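# Hold the snips aloft over the mat, matching the picture

## Task

Lift the snips and keep them motionless in the air above the mat, oriented the way the reference image 'manual' shows. They must be held in a gripper, with only the fingers touching them. End the scene with finished_scene while they are still held. Nothing may be left toppled.

## Robot and tools

Robot: one arm (yam_ultra) with six revolute joints and a two-finger parallel gripper. A wrist camera, cam_wrist (896x504, pinhole plus radial distortion, K and D as listed in the session), looks ahead of the fingers. A two-camera stand is bolted to the floor beside the table. Loose objects may get a brief push now and then.

Frames: the scene frame has its origin on the table top directly under the arm base. +z is up, and +y is to the left when looking along +x. The base (URDF root) sits at (0, 0, +0.198) m with quat_wxyz (+0.937, +0.252, +0.227, +0.083), so it is tilted. The URDF link pinch lies midway between the finger pads, about 1 cm behind the tips. The fingers point along its +z axis and close along its y axis. In wrist_camera_optical, +z is forward, +x is image right and +y is image down.

One row = 7 numbers, always in this order: wrist pitch (joint4), shoulder (joint2), elbow (joint3), waist (joint1), wrist roll (joint6), wrist yaw (joint5), then the gripper opening. The first six are absolute target angles in radians, in the same convention the Joint positions line uses. They are not offsets. Waist and wrist roll have their signs flipped relative to the URDF. The ranges below are already given in your numbers: wrist pitch -1.571..1.571, shoulder 0..3.142, elbow 0..3.142, waist -3.054..2.618, wrist roll -2.094..2.094, wrist yaw -1.571..1.571. The true ends can differ by up to 0.059 rad. A target more than 0.059 rad beyond an end, and farther out than the last reading, gets the call refused. A target past a real end is clipped, and the result then says "joint sent to its limit". Opening is an absolute command from -1 (closed) to +1 (fully open). Between those ends, the fingers go to where grip_measured reads that value.

execute_actions: actions is a list of actions. Each action is a table of up to 15 rows, one per 1/30 s control step. A table with fewer rows repeats its last row until 15 steps have passed. cameras is a list of names, ["all"] or []. When it is omitted or null, images come only if actions is empty. An unknown camera name invalidates the call. Per step, each joint's target is kept within 0.339 rad of its measured angle for the waist, shoulder and elbow, and within 2.2 rad for the wrist joints. Targets that would move the gripper more than 200 mm from where it is are scaled back.

move: target is one row, or a list of up to 15 rows. All rows are absolute joint angles plus opening, and the whole list must finish within 10 s. speed is the top speed in rad/s (0.01 to 12.57, default 0.5) of the joint with the farthest to go. Give one value, or one per target. blend, in rad, rounds corners at intermediate targets; 0 means stop at each one. opening_speed (0.2 or more, per second on the -1..+1 scale) ramps the fingers. grip_force is the per-pad limit in newtons, 10 to 50. It persists once set and starts at 50; lower values close slowly. blocking=false returns after about 0.5 s while the motion continues, and a new move replaces it. The joints move together, so the hand traces a curve. Moves do not slow for obstacles. Opening changes on later targets are applied on arrival, once the arm is at rest. The result adds a "move:" line: done (at rest within 0.035 rad of target), off_target, moving, held or fault, plus limits=held if steps were withheld. Neither done nor off_target tells you whether anything was touched.

wait: seconds from 0 to 10. The arm keeps its last command, and a running move carries on. stop: brakes a running move, which needs room. zoom_image: camera "cam_wrist" and region [x0, y0, x1, y1] in pixels of that camera's latest image, at most 504 wide and 504 high. show_instructions shows the reference image. read_manual returns the licence texts. finished_scene takes scene, the current scene number printed at the end of each result, and it cannot be undone.

Result lines: Joint positions and Joint velocities follow the row order, with the finger-pad gap last (m; 0.094 is fully open). "within noise" means no motion. Joint targets are the angles currently being driven to; resend them to hold still. Tool commands shows the present opening command; resend it to leave the gripper unchanged, since 0 is a real command. grip_measured is the finger opening on the command scale. With nothing held it reads up to about 2.5 mm wide. On a firmly squeezed part it reads up to about 3 mm narrower than the part. Joint torques come in row order without the gripper and include gravity, offsets and noise; numbers 2 to 4 wrap at ±28 N m. "joint command not followed" means the clearance check altered targets. MOTOR HOT appears at 75 °C. OVER-TEMPERATURE FAULT at 90 °C folds the arm and disables it.

Cautions: approach slowly, because contacts hit harder at speed and with targets far past the contact. Close gently with opening_speed; to release, command well above grip_measured. Do not drop the object you are handling, let it fall off the table, or knock anything over. Avoid striking fixed or heavy objects. Do not keep the arm stretched or straining against something it cannot reach, since motors heat up even while you think.

Each tool is called by a JSON object that holds its "api" and its "payload", one argument or row to a line.

Reference images:

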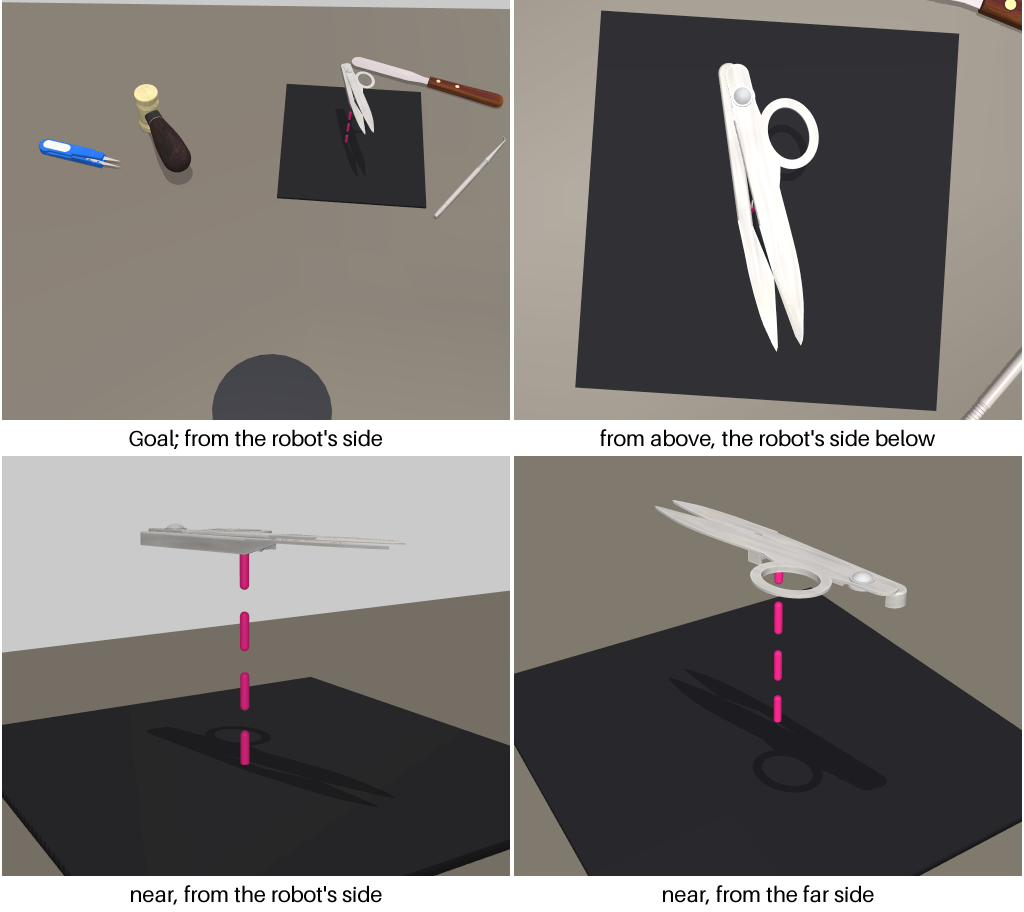

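## Session

{"api": "execute_actions", "payload": {
  "actions": []
}}

Scene clock: 0.00 s.
grip_measured=+1.000
Joint names: [wrist pitch, shoulder, elbow, waist, wrist roll, wrist yaw]
Joint positions: [-1.173 1.216 1.222 1.582 1.287 -1.049 0.094]
Joint velocities: within noise
Joint torques (N m): no reading
Heat: 36 °C.
Joint targets: [-1.175 1.214 1.224 1.585 1.289 -1.061]
Tool commands: gripper/opening=+1.0

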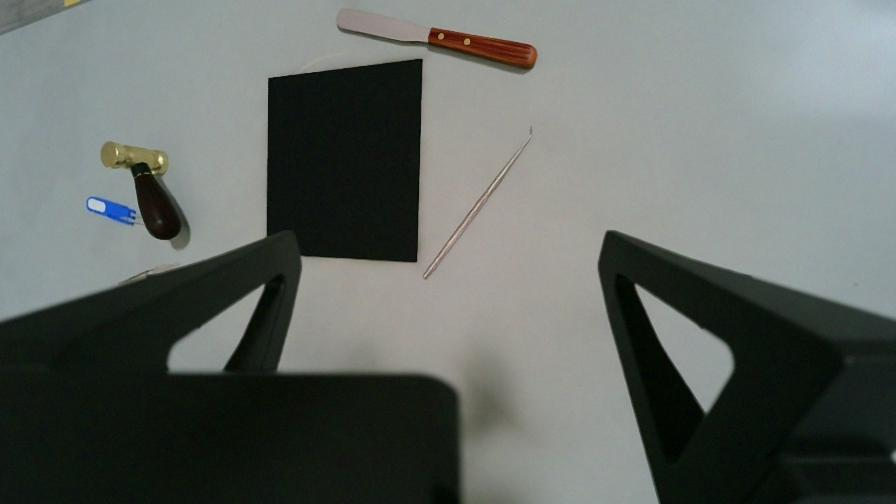

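{"api": "move", "payload": {
  "target": [-0.641, 1.804, 0.862, -0.66, 0.0, 0.692, 1.0],
  "speed": 1.3,
  "cameras": ["cam_wrist"]
}}

Scene clock: 64.07 s.
grip_measured=+1.000
Joint names: [wrist pitch, shoulder, elbow, waist, wrist roll, wrist yaw]
Joint positions: [-0.652 1.786 0.871 -0.652 0.007 0.684 0.094]
Joint torques (N m): [0.32 -4.67 2.55 -5.65 -0.04 0.06]
Heat: 36 °C.
Joint targets: [-0.641 1.804 0.862 -0.660 0.000 0.692]
move: done

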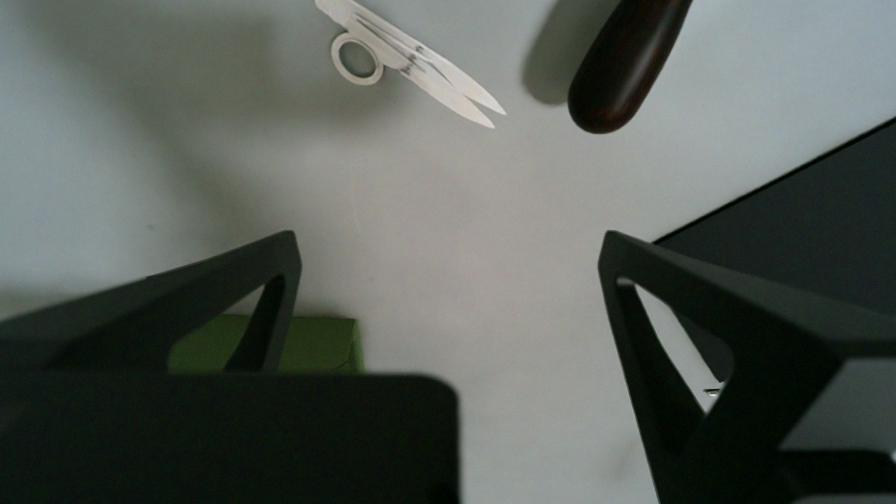

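{"api": "zoom_image", "payload": {
  "camera": "cam_wrist",
  "region": [290, 0, 530, 136]
}}

Scaled by 2.100 from the camera's 896x504 image, which has a finer 1280x720 frame.

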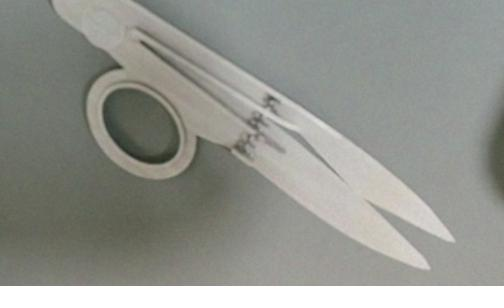

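{"api": "move", "payload": {
  "target": [-0.986, 2.572, 1.491, -0.7775, 0.545, 0.909, 0.1],
  "speed": 0.9,
  "cameras": ["cam_wrist"]
}}

Scene clock: 199.90 s.
grip_measured=+0.102
Joint names: [wrist pitch, shoulder, elbow, waist, wrist roll, wrist yaw]
Joint positions: [-0.977 2.549 1.479 -0.759 0.537 0.902 0.052]
Joint torques (N m): [-0.48 -7.97 3.71 -9.35 0.05 0.14]
Heat: 34 °C.
Joint targets: [-0.986 2.572 1.491 -0.778 0.545 0.909]
move: done

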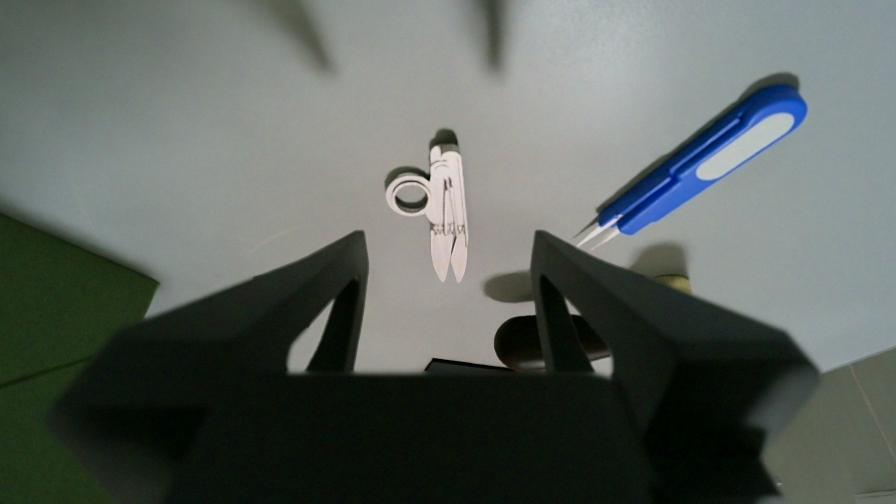

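{"api": "zoom_image", "payload": {
  "camera": "cam_wrist",
  "region": [370, 120, 500, 290]
}}

Scaled by 2.965 from the camera's 896x504 image, which has a finer 1280x720 frame.

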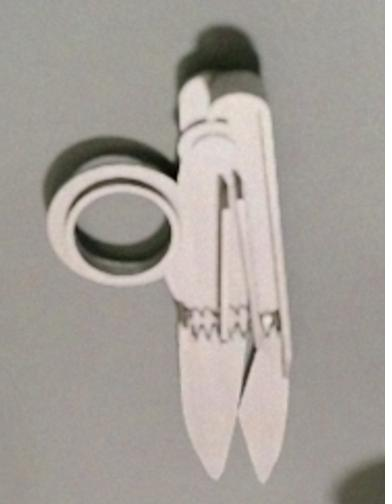

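{"api": "move", "payload": {
  "target": [-0.698, 2.626, 1.402, -0.6645, 0.755, 0.969, 0.1],
  "speed": 0.25,
  "cameras": ["cam_wrist"]
}}

Scene clock: 235.13 s.
grip_measured=+0.102
Joint names: [wrist pitch, shoulder, elbow, waist, wrist roll, wrist yaw]
Joint positions: [-0.71 2.595 1.41 -0.668 0.748 0.963 0.052]
Joint torques (N m): [-0.13 -7.3 1.39 -7.5 0.08 0.19]
Heat: 34 °C.
Joint targets: [-0.698 2.626 1.402 -0.664 0.755 0.969]
move: done

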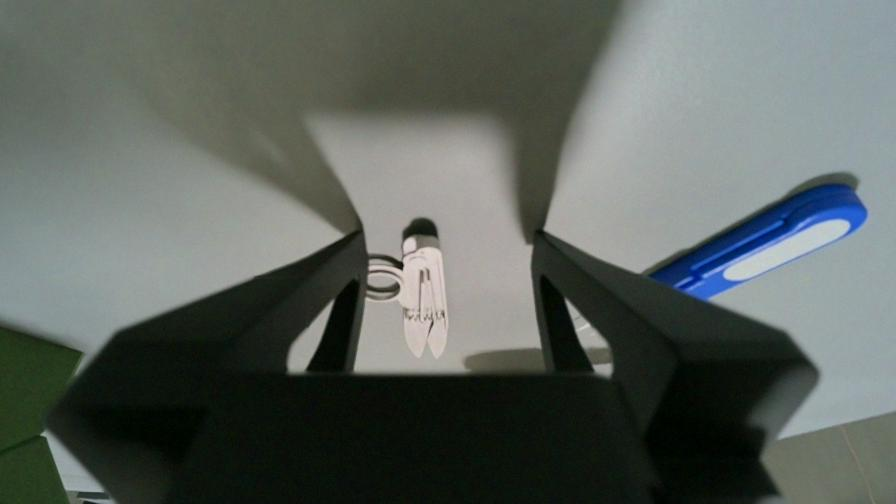

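{"api": "move", "payload": {
  "target": [-0.677, 2.635, 1.382, -0.641, 0.755, 0.968, 0.1],
  "speed": 0.1,
  "cameras": ["cam_wrist"]
}}

Scene clock: 246.13 s.
grip_measured=+0.102
Joint names: [wrist pitch, shoulder, elbow, waist, wrist roll, wrist yaw]
Joint positions: [-0.696 2.595 1.395 -0.662 0.748 0.98 0.052]
Joint torques (N m): [-0.06 -6.54 0.96 -5.97 0.07 0.03]
Heat: 34 °C.
Joint targets: [-0.677 2.635 1.382 -0.641 0.755 0.968]
move: off_target; the shoulder is farthest, 0.040 rad from its target

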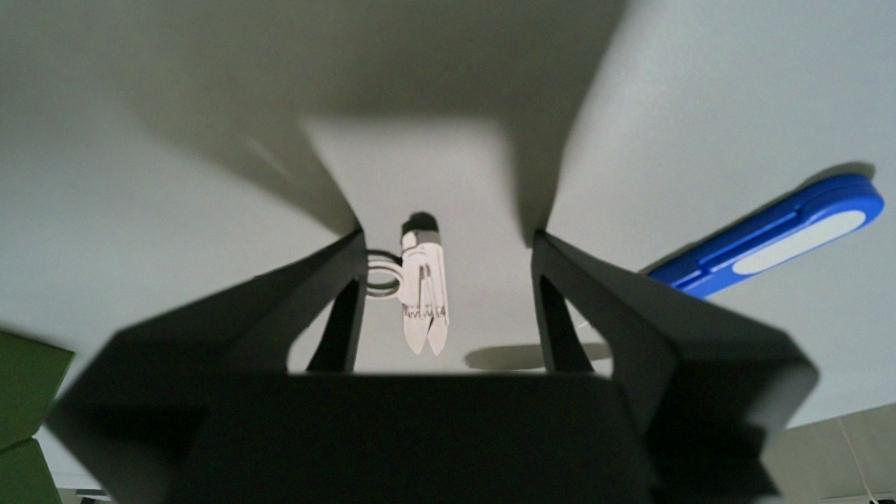

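{"api": "move", "payload": {
  "target": [-0.665, 2.66, 1.375, -0.612, 0.755, 0.95, 0.1],
  "speed": 0.1,
  "cameras": ["cam_wrist"]
}}

Scene clock: 250.07 s.
grip_measured=+0.101
Joint names: [wrist pitch, shoulder, elbow, waist, wrist roll, wrist yaw]
Joint positions: [-0.696 2.595 1.395 -0.655 0.748 0.983 0.052]
Joint torques (N m): [0.08 -4.68 0.39 -4.18 0.08 -0.16]
Heat: 34 °C.
Joint targets: [-0.665 2.660 1.375 -0.612 0.755 0.950]
move: off_target; the shoulder is farthest, 0.065 rad from its target

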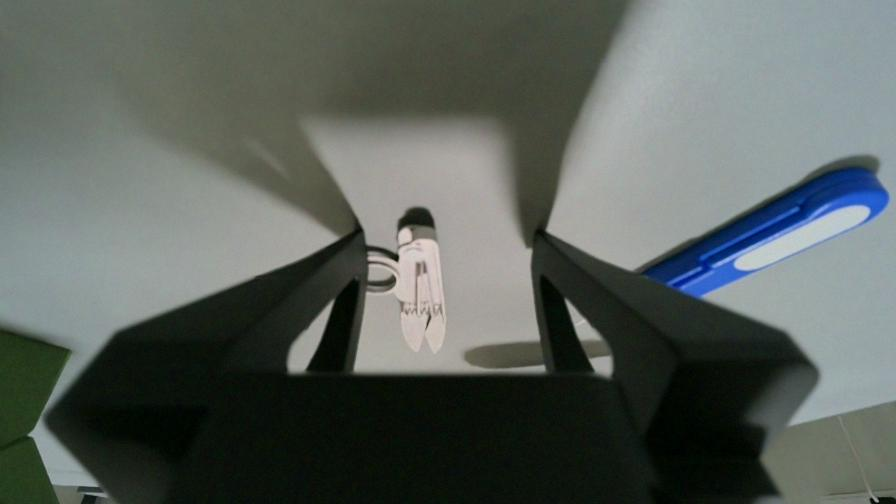

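{"api": "move", "payload": {
  "target": [
    [-0.69, 2.59, 1.368, -0.73, 0.755, 0.965, 0.1],
    [-0.69, 2.62, 1.366, -0.677, 0.755, 0.965, 0.1]
  ],
  "speed": 0.15,
  "cameras": ["cam_wrist"]
}}

Scene clock: 275.43 s.
grip_measured=+0.101
Joint names: [wrist pitch, shoulder, elbow, waist, wrist roll, wrist yaw]
Joint positions: [-0.695 2.595 1.377 -0.678 0.749 0.974 0.052]
Joint torques (N m): [-0.21 -7.61 1.03 -7.61 0.08 0.06]
Heat: 33 °C.
Joint targets: [-0.690 2.620 1.366 -0.677 0.755 0.965]
move: done

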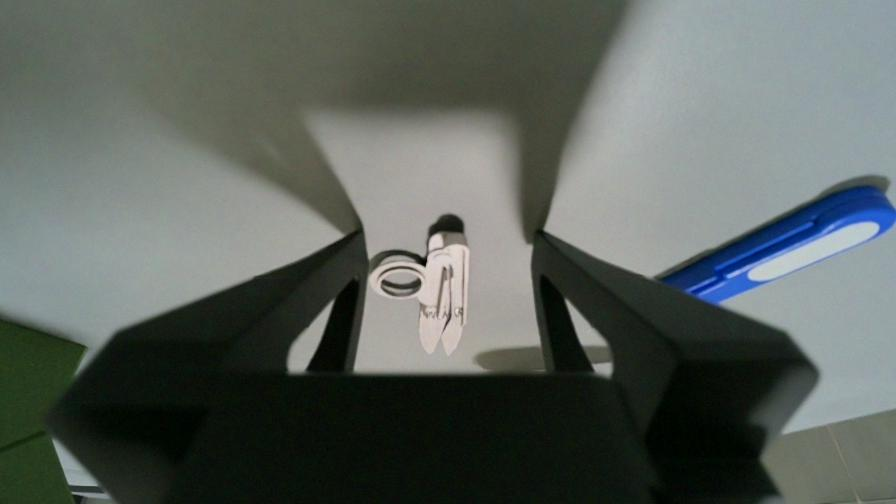

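{"api": "move", "payload": {
  "target": [-0.69, 2.62, 1.366, -0.677, 0.755, 0.965, -1.0],
  "grip_force": 20,
  "cameras": ["cam_wrist"]
}}

Scene clock: 282.27 s.
grip_measured=-0.860
Joint names: [wrist pitch, shoulder, elbow, waist, wrist roll, wrist yaw]
Joint positions: [-0.695 2.595 1.377 -0.678 0.749 0.974 0.007]
Joint torques (N m): [-0.22 -7.6 1.05 -7.5 0.07 0.07]
Heat: 33 °C.
Joint targets: [-0.690 2.620 1.366 -0.677 0.755 0.965]
grip_force (N): 20
move: done

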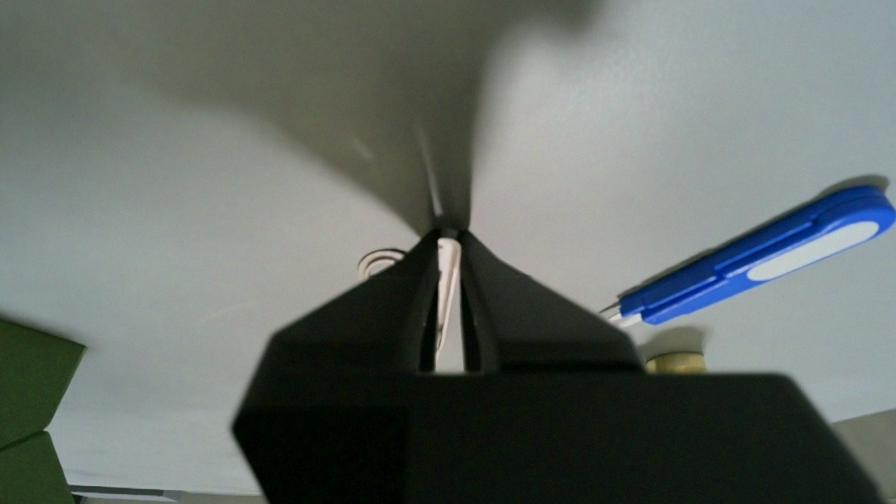

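{"api": "move", "payload": {
  "target": [
    [-0.657, 2.039, 1.024, -0.767, 0.838, 0.686, -1.0],
    [-0.478, 1.77, 0.821, -0.34, 1.37, 0.002, -1.0],
    [-0.3, 1.736, 0.618, 0.086, 1.899, -0.682, -1.0]
  ],
  "speed": [0.4, 0.6, 0.6],
  "blend": 0.1,
  "cameras": ["cam_wrist"]
}}

Scene clock: 326.03 s.
grip_measured=-0.886
Joint names: [wrist pitch, shoulder, elbow, waist, wrist roll, wrist yaw]
Joint positions: [-0.308 1.758 0.623 0.083 1.892 -0.658 0.005]
Joint torques (N m): [-0.35 -8.58 -0.34 -3.14 0.07 -0.73]
Heat: 33 °C.
Joint targets: [-0.300 1.736 0.618 0.086 1.899 -0.682]
grip_force (N): 20
move: done

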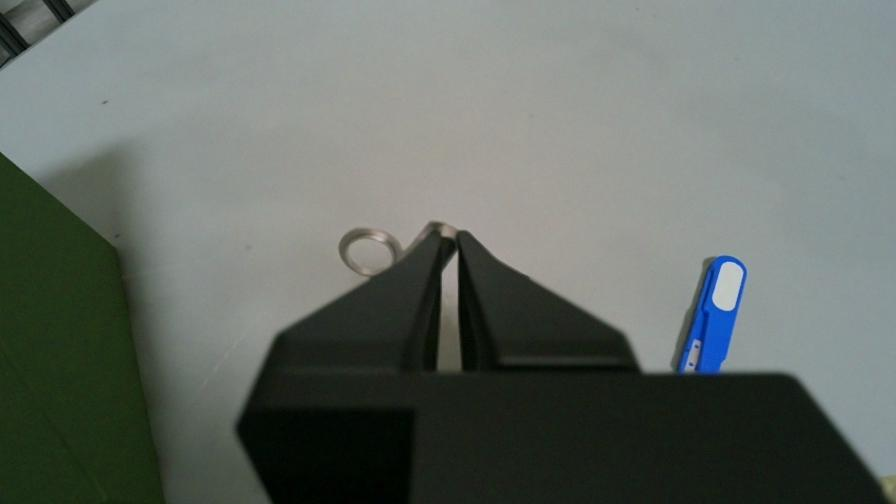

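{"api": "move", "payload": {
  "target": [0.002, 2.111, 0.749, -0.0525, 1.761, -0.86, -1.0],
  "speed": 0.35,
  "cameras": ["cam_wrist"]
}}

{"api": "move", "payload": {
  "target": [-0.088, 1.981, 0.717, 0.002, 1.793, -0.667, -1.0],
  "speed": 0.12,
  "cameras": ["cam_wrist"]
}}

Scene clock: 366.77 s.
grip_measured=-0.886
Joint names: [wrist pitch, shoulder, elbow, waist, wrist roll, wrist yaw]
Joint positions: [-0.005 2.085 0.745 -0.039 1.768 -0.835 0.005]
Joint torques (N m): [-0.08 -5.6 -0.02 -6.02 -0.05 -0.81]
Heat: 32 °C.
Joint targets: [0.002 2.111 0.749 -0.053 1.761 -0.860]
grip_force (N): 20
move: done

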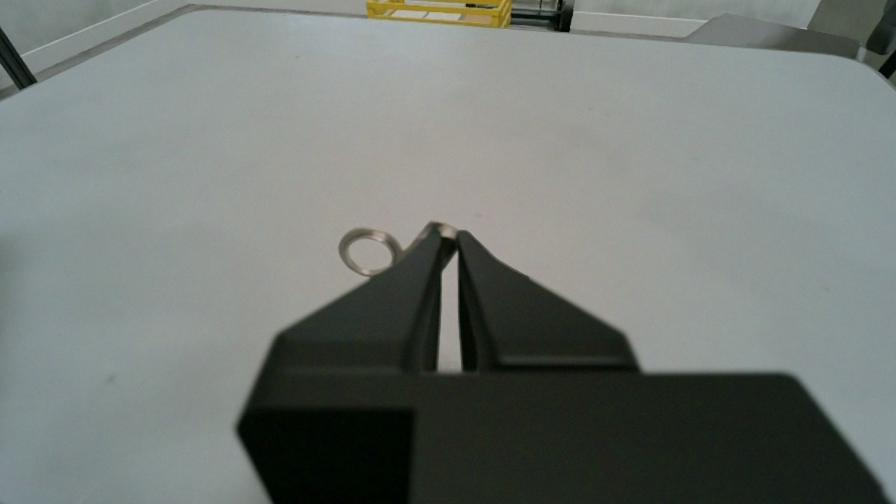

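Scene clock: 368.70 s.
grip_measured=-0.887
Joint names: [wrist pitch, shoulder, elbow, waist, wrist roll, wrist yaw]
Joint positions: [-0.074 2 0.723 -0.005 1.784 -0.68 0.005]
Joint torques (N m): [-0.36 -9.1 -0.7 -3.89 0.1 -0.43]
Heat: 32 °C.
Joint targets: [-0.088 1.981 0.717 0.002 1.793 -0.667]
grip_force (N): 20
move: done

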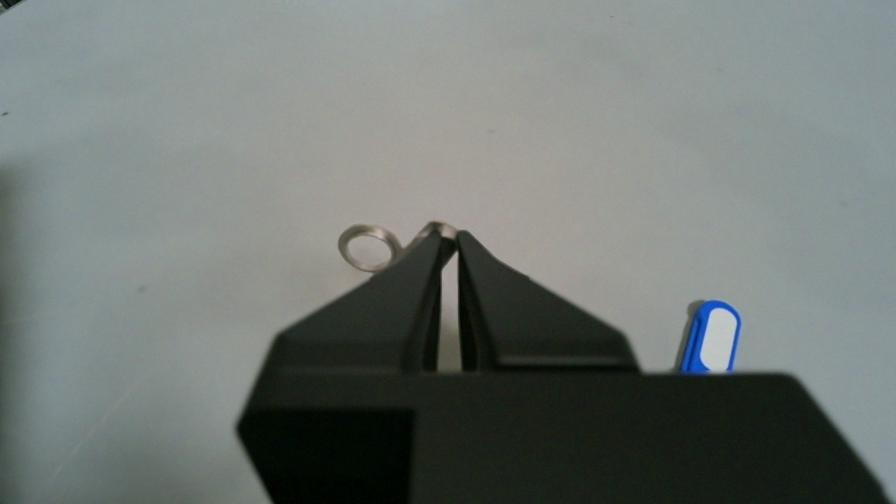

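{"api": "zoom_image", "payload": {
  "camera": "cam_wrist",
  "region": [320, 200, 500, 300]
}}

Scaled by 2.800 from the camera's 896x504 image, which has a finer 1280x720 frame.

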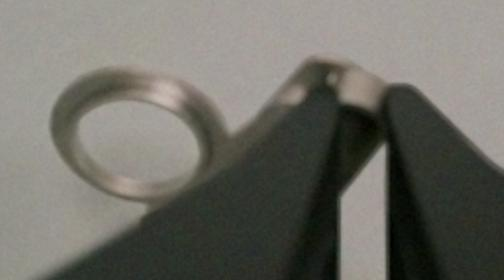

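{"api": "move", "payload": {
  "target": [
    [-0.235, 2.25, 0.953, 0.05, 2.05, -1.05, -1.0],
    [-0.235, 2.37, 0.953, 0.05, 2.06, -1.075, -1.0]
  ],
  "speed": [0.4, 0.15],
  "cameras": ["cam_wrist"]
}}

{"api": "move", "payload": {
  "target": [-0.3, 2.205, 0.9, 0.167, 2.06, -0.848, -1.0],
  "speed": 0.15,
  "cameras": ["cam_wrist"]
}}

Scene clock: 453.57 s.
grip_measured=-0.887
Joint names: [wrist pitch, shoulder, elbow, waist, wrist roll, wrist yaw]
Joint positions: [-0.225 2.342 0.95 0.045 2.054 -1.053 0.005]
Joint torques (N m): [-0.71 -5.83 -0.94 -4.79 0.07 -0.73]
Heat: 32 °C.
Joint targets: [-0.235 2.370 0.953 0.050 2.060 -1.075]
grip_force (N): 20
move: done

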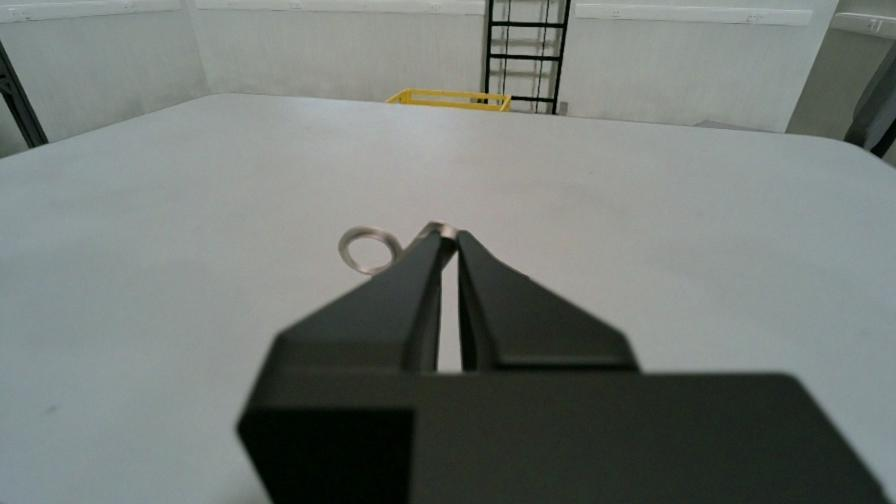

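Scene clock: 455.57 s.
grip_measured=-0.908
Joint names: [wrist pitch, shoulder, elbow, waist, wrist roll, wrist yaw]
Joint positions: [-0.292 2.225 0.908 0.161 2.054 -0.853 0.004]
Joint torques (N m): [-0.82 -9.74 -1.92 -4 0.08 -0.46]
Heat: 32 °C.
Joint targets: [-0.300 2.205 0.900 0.167 2.060 -0.848]
grip_force (N): 20
move: done

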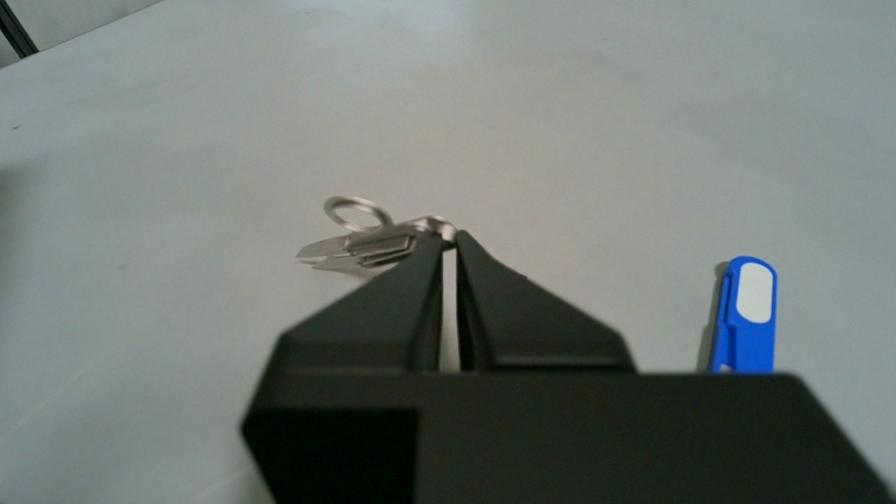

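{"api": "move", "payload": {
  "target": [-0.035, 1.989, 0.716, 0.053, 1.813, -0.423, -1.0],
  "speed": 0.2,
  "cameras": ["cam_wrist"]
}}

{"api": "move", "payload": {
  "target": [0.076, 1.964, 0.663, -0.228, 1.528, 0.187, -1.0],
  "speed": 0.25,
  "cameras": ["cam_wrist"]
}}

Scene clock: 462.97 s.
grip_measured=-0.989
Joint names: [wrist pitch, shoulder, elbow, waist, wrist roll, wrist yaw]
Joint positions: [-0.043 2.009 0.722 0.067 1.82 -0.418 0.001]
Joint torques (N m): [-0.17 -9.29 -0.98 -5.42 -0.04 -0.52]
Heat: 32 °C.
Joint targets: [-0.035 1.989 0.716 0.053 1.813 -0.423]
grip_force (N): 20
move: done

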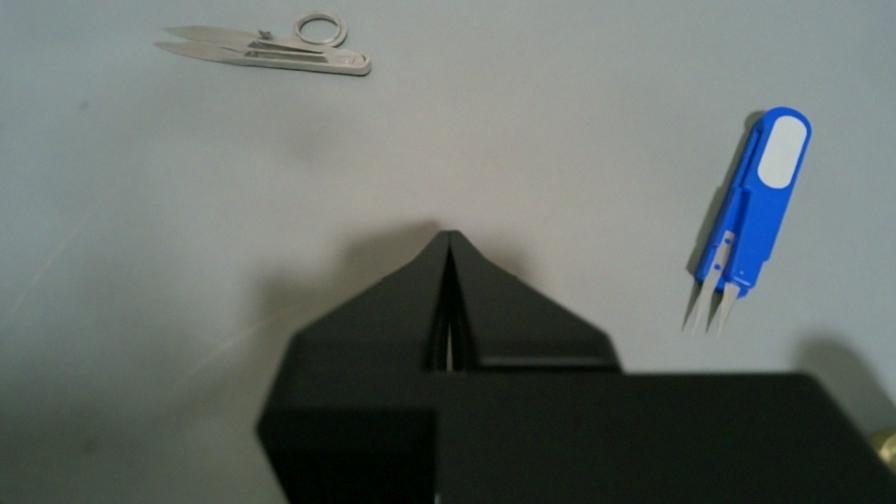

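Scene clock: 466.07 s.
grip_measured=-0.989
Joint names: [wrist pitch, shoulder, elbow, waist, wrist roll, wrist yaw]
Joint positions: [0.07 1.986 0.67 -0.214 1.535 0.19 0.001]
Joint torques (N m): [0.25 -8.9 -0.1 -6.05 -0.04 -0.28]
Heat: 32 °C.
Joint targets: [0.076 1.964 0.663 -0.228 1.528 0.187]
grip_force (N): 20
move: done

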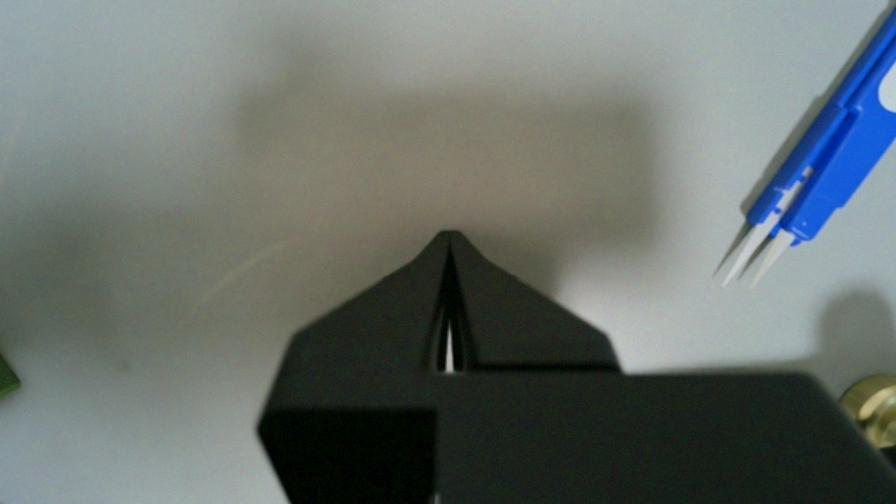

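{"api": "move", "payload": {
  "target": [
    [-0.47, 2.05, 1.13, -0.39, 0.3, 0.21, 0.0],
    [-1.013, 2.54, 1.587, -0.571, -0.936, 0.229, 0.0]
  ],
  "speed": 0.9,
  "blend": 0.15,
  "cameras": ["cam_wrist"]
}}

Scene clock: 516.20 s.
grip_measured=-0.001
Joint names: [wrist pitch, shoulder, elbow, waist, wrist roll, wrist yaw]
Joint positions: [-1.005 2.51 1.575 -0.552 -0.929 0.222 0.047]
Joint torques (N m): [-0.66 -7.73 3.43 -9.61 -0.06 -0.22]
Heat: 31 °C.
Joint targets: [-1.013 2.540 1.587 -0.571 -0.936 0.229]
grip_force (N): 20
move: done

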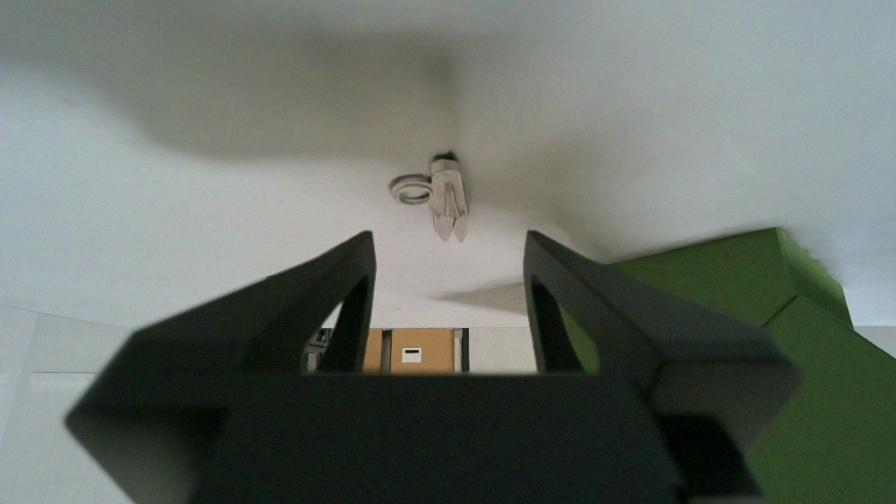

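{"api": "move", "payload": {
  "target": [-0.845, 2.636, 1.488, -0.535, -0.905, 0.248, 0.0],
  "speed": 0.2,
  "cameras": ["cam_wrist"]
}}

Scene clock: 536.03 s.
grip_measured=-0.001
Joint names: [wrist pitch, shoulder, elbow, waist, wrist roll, wrist yaw]
Joint positions: [-0.859 2.607 1.494 -0.54 -0.911 0.241 0.047]
Joint torques (N m): [-0.48 -7.45 1.14 -7.41 0.09 -0.21]
Heat: 31 °C.
Joint targets: [-0.845 2.636 1.488 -0.535 -0.905 0.248]
grip_force (N): 20
move: done

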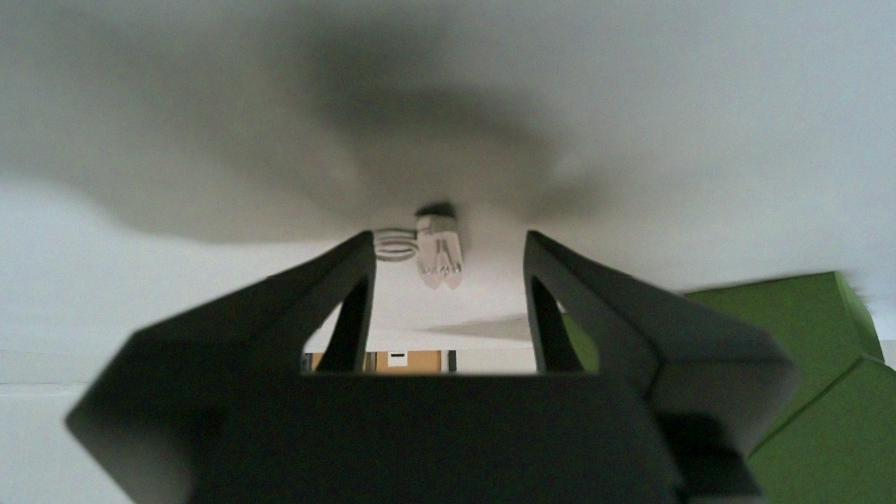

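{"api": "zoom_image", "payload": {
  "camera": "cam_wrist",
  "region": [350, 190, 550, 310]
}}

Scaled by 2.520 from the camera's 896x504 image, which has a finer 1280x720 frame.

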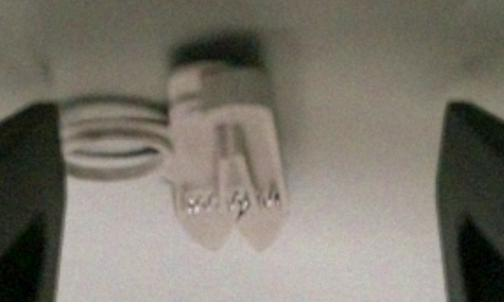

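{"api": "move", "payload": {
  "target": [-0.845, 2.646, 1.52, -0.529, -0.905, 0.248, 0.0],
  "speed": 0.1,
  "cameras": ["cam_wrist"]
}}

{"api": "zoom_image", "payload": {
  "camera": "cam_wrist",
  "region": [350, 190, 550, 310]
}}

Scene clock: 560.63 s.
grip_measured=-0.001
Joint names: [wrist pitch, shoulder, elbow, waist, wrist roll, wrist yaw]
Joint positions: [-0.858 2.612 1.511 -0.535 -0.911 0.241 0.047]
Joint torques (N m): [-0.48 -7.16 2.55 -7.39 0.09 -0.2]
Heat: 31 °C.
Joint targets: [-0.845 2.646 1.520 -0.529 -0.905 0.248]
grip_force (N): 20
move: done

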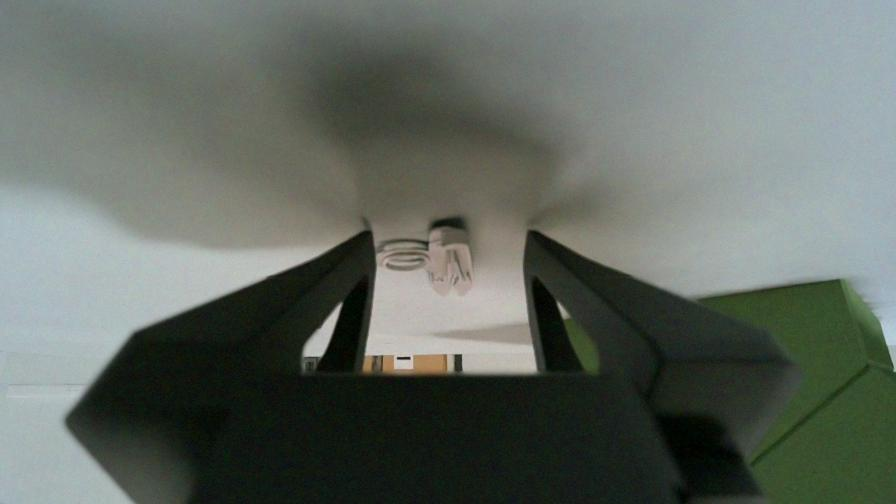

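Scaled by 2.520 from the camera's 896x504 image, which has a finer 1280x720 frame.

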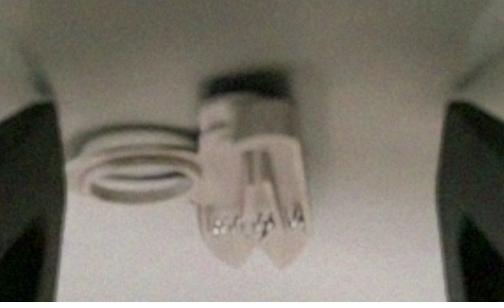

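{"api": "move", "payload": {
  "target": [-0.845, 2.658, 1.518, -0.534, -0.905, 0.248, 0.0],
  "speed": 0.1,
  "cameras": ["cam_wrist"]
}}

{"api": "zoom_image", "payload": {
  "camera": "cam_wrist",
  "region": [350, 190, 550, 310]
}}

Scene clock: 570.90 s.
grip_measured=-0.001
Joint names: [wrist pitch, shoulder, elbow, waist, wrist roll, wrist yaw]
Joint positions: [-0.858 2.62 1.511 -0.535 -0.91 0.24 0.047]
Joint torques (N m): [-0.5 -6.84 2.33 -7.76 0.06 -0.2]
Heat: 31 °C.
Joint targets: [-0.845 2.658 1.518 -0.534 -0.905 0.248]
grip_force (N): 20
move: off_target; the shoulder is farthest, 0.038 rad from its target

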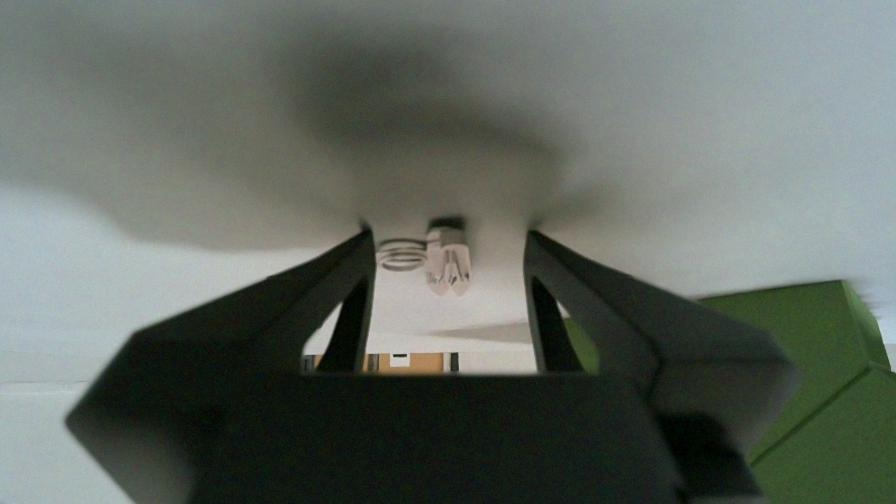

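Scaled by 2.520 from the camera's 896x504 image, which has a finer 1280x720 frame.

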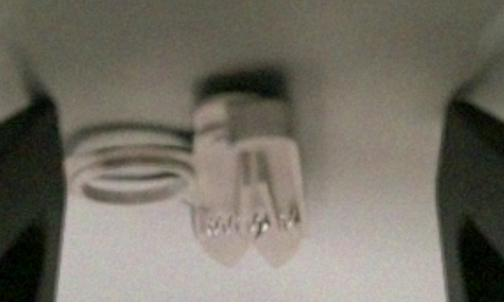

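{"api": "move", "payload": {
  "target": [-0.845, 2.658, 1.518, -0.534, -0.905, 0.248, -1.0],
  "grip_force": 25,
  "cameras": ["cam_wrist"]
}}

{"api": "zoom_image", "payload": {
  "camera": "cam_wrist",
  "region": [350, 190, 550, 310]
}}

Scene clock: 576.93 s.
grip_measured=-0.768
Joint names: [wrist pitch, shoulder, elbow, waist, wrist roll, wrist yaw]
Joint positions: [-0.858 2.62 1.511 -0.535 -0.909 0.237 0.011]
Joint torques (N m): [-0.49 -6.79 2.3 -7.77 0.06 -0.18]
Heat: 31 °C.
Joint targets: [-0.845 2.658 1.518 -0.534 -0.905 0.248]
grip_force (N): 25
move: off_target; the shoulder is farthest, 0.038 rad from its target

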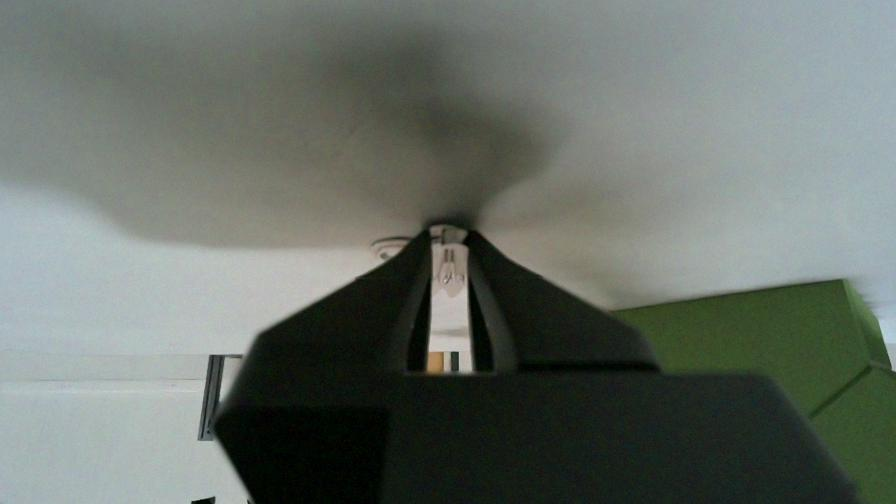

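Scaled by 2.520 from the camera's 896x504 image, which has a finer 1280x720 frame.

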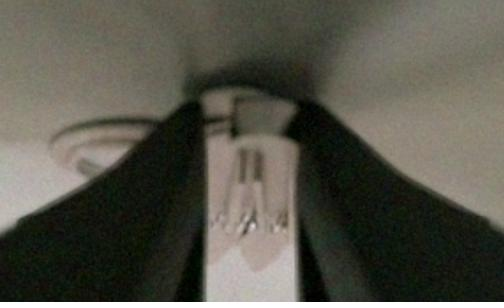

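{"api": "move", "payload": {
  "target": [
    [-0.85, 2.25, 1.45, -0.5, -0.9, 0.2, -1.0],
    [-0.43, 1.88, 1.1, -0.3, 0.4, -0.3, -1.0],
    [0.002, 2.0, 0.749, -0.0525, 1.761, -0.86, -1.0]
  ],
  "speed": [0.3, 0.8, 0.8],
  "blend": 0.1,
  "cameras": ["cam_wrist"]
}}

{"api": "zoom_image", "payload": {
  "camera": "cam_wrist",
  "region": [320, 200, 520, 320]
}}

Scene clock: 605.93 s.
grip_measured=-0.990
Joint names: [wrist pitch, shoulder, elbow, waist, wrist roll, wrist yaw]
Joint positions: [-0.004 1.972 0.754 -0.057 1.754 -0.839 0]
Joint torques (N m): [0.13 -5.7 0.05 -4.34 0.06 -0.77]
Heat: 31 °C.
Joint targets: [0.002 2.000 0.749 -0.053 1.761 -0.860]
grip_force (N): 25
move: done

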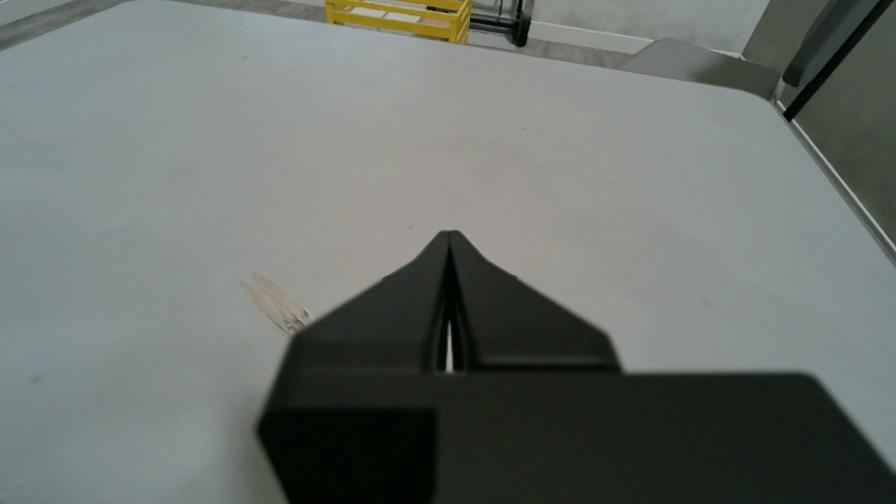

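Scaled by 2.520 from the camera's 896x504 image, which has a finer 1280x720 frame.

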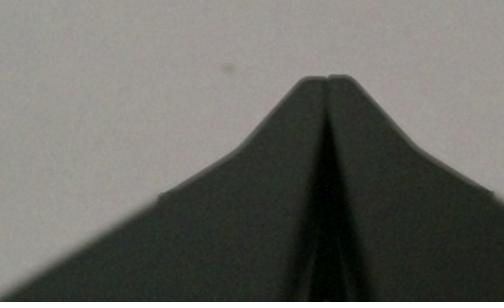

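{"api": "move", "payload": {
  "target": [-0.585, 2.26, 1.19, -0.68, -1.36, 0.528, -0.1],
  "speed": 1.2,
  "cameras": ["cam_wrist"]
}}

Scene clock: 640.73 s.
grip_measured=-0.101
Joint names: [wrist pitch, shoulder, elbow, waist, wrist roll, wrist yaw]
Joint positions: [-0.571 2.23 1.177 -0.663 -1.352 0.515 0.042]
Joint torques (N m): [-0.05 -6.32 3.97 -8.39 -0.04 0.02]
Heat: 30 °C.
Joint targets: [-0.585 2.260 1.190 -0.680 -1.360 0.528]
grip_force (N): 25
move: done

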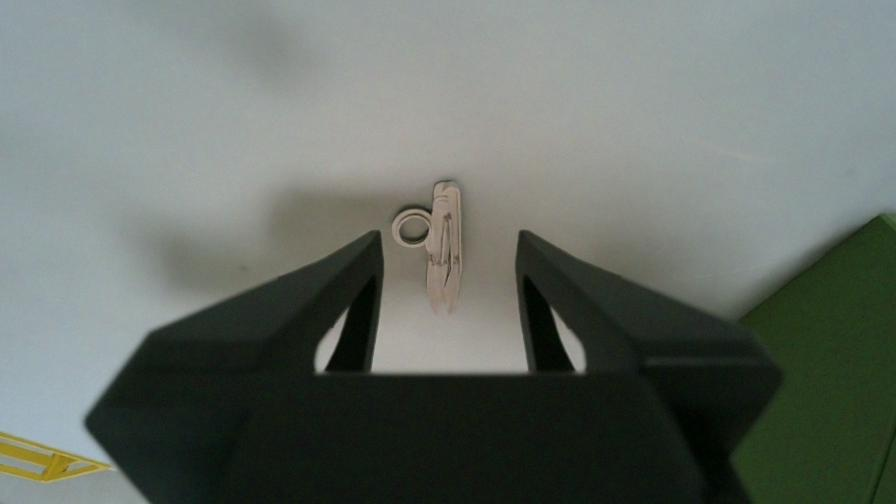

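{"api": "zoom_image", "payload": {
  "camera": "cam_wrist",
  "region": [380, 170, 500, 320]
}}

Scaled by 3.360 from the camera's 896x504 image, which has a finer 1280x720 frame.

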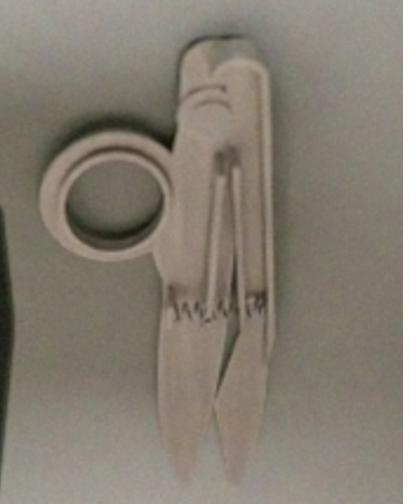

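{"api": "move", "payload": {
  "target": [-0.322, 2.447, 1.142, -0.612, -1.334, 0.53, -0.1],
  "speed": 0.25,
  "cameras": ["cam_wrist"]
}}

{"api": "zoom_image", "payload": {
  "camera": "cam_wrist",
  "region": [350, 180, 550, 330]
}}

Scene clock: 665.70 s.
grip_measured=-0.101
Joint names: [wrist pitch, shoulder, elbow, waist, wrist roll, wrist yaw]
Joint positions: [-0.33 2.42 1.149 -0.617 -1.341 0.517 0.042]
Joint torques (N m): [0.18 -6.74 1.26 -6.79 0.08 -0.01]
Heat: 30 °C.
Joint targets: [-0.322 2.447 1.142 -0.612 -1.334 0.530]
grip_force (N): 25
move: done

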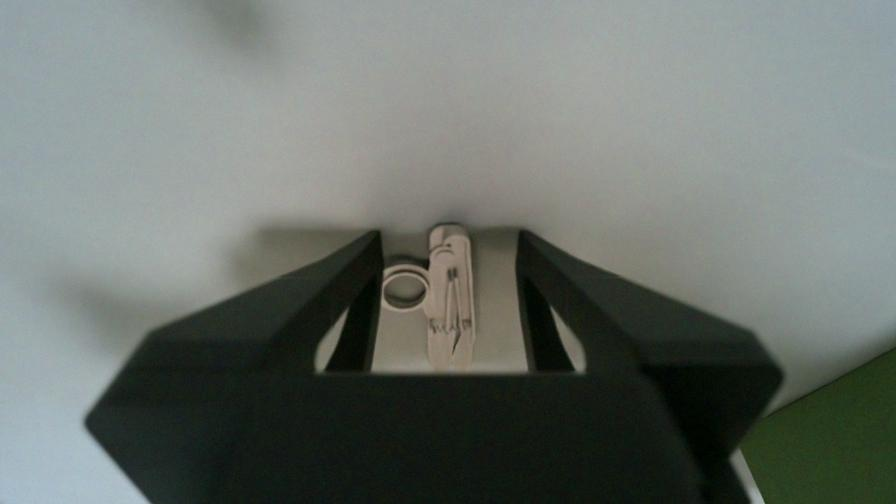

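Scaled by 2.520 from the camera's 896x504 image, which has a finer 1280x720 frame.

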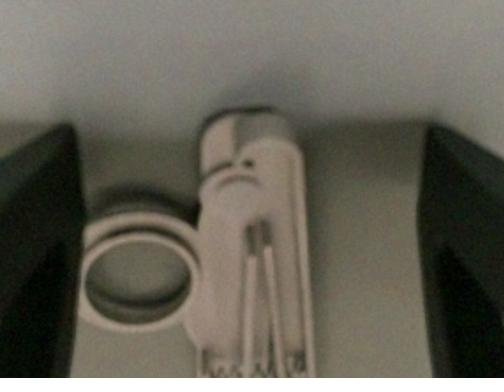

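{"api": "move", "payload": {
  "target": [-0.322, 2.394, 1.142, -0.599, -1.334, 0.53, -0.1],
  "speed": 0.1,
  "cameras": ["cam_wrist"]
}}

{"api": "zoom_image", "payload": {
  "camera": "cam_wrist",
  "region": [350, 180, 550, 330]
}}

Scene clock: 679.97 s.
grip_measured=-0.101
Joint names: [wrist pitch, shoulder, elbow, waist, wrist roll, wrist yaw]
Joint positions: [-0.33 2.417 1.149 -0.609 -1.34 0.517 0.042]
Joint torques (N m): [0.17 -10.76 1.29 -6.34 0.08 0.01]
Heat: 30 °C.
Joint targets: [-0.322 2.394 1.142 -0.599 -1.334 0.530]
grip_force (N): 25
move: done

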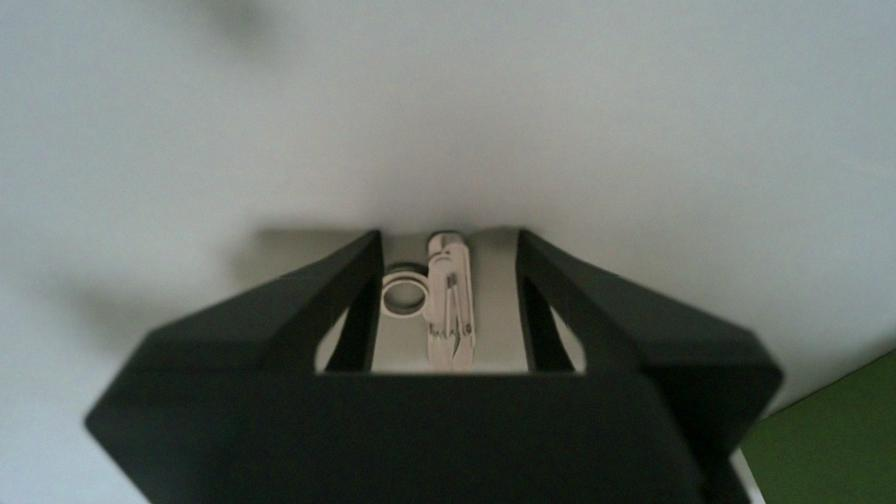

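Scaled by 2.520 from the camera's 896x504 image, which has a finer 1280x720 frame.

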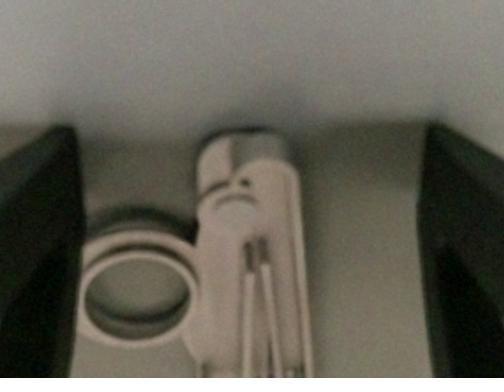

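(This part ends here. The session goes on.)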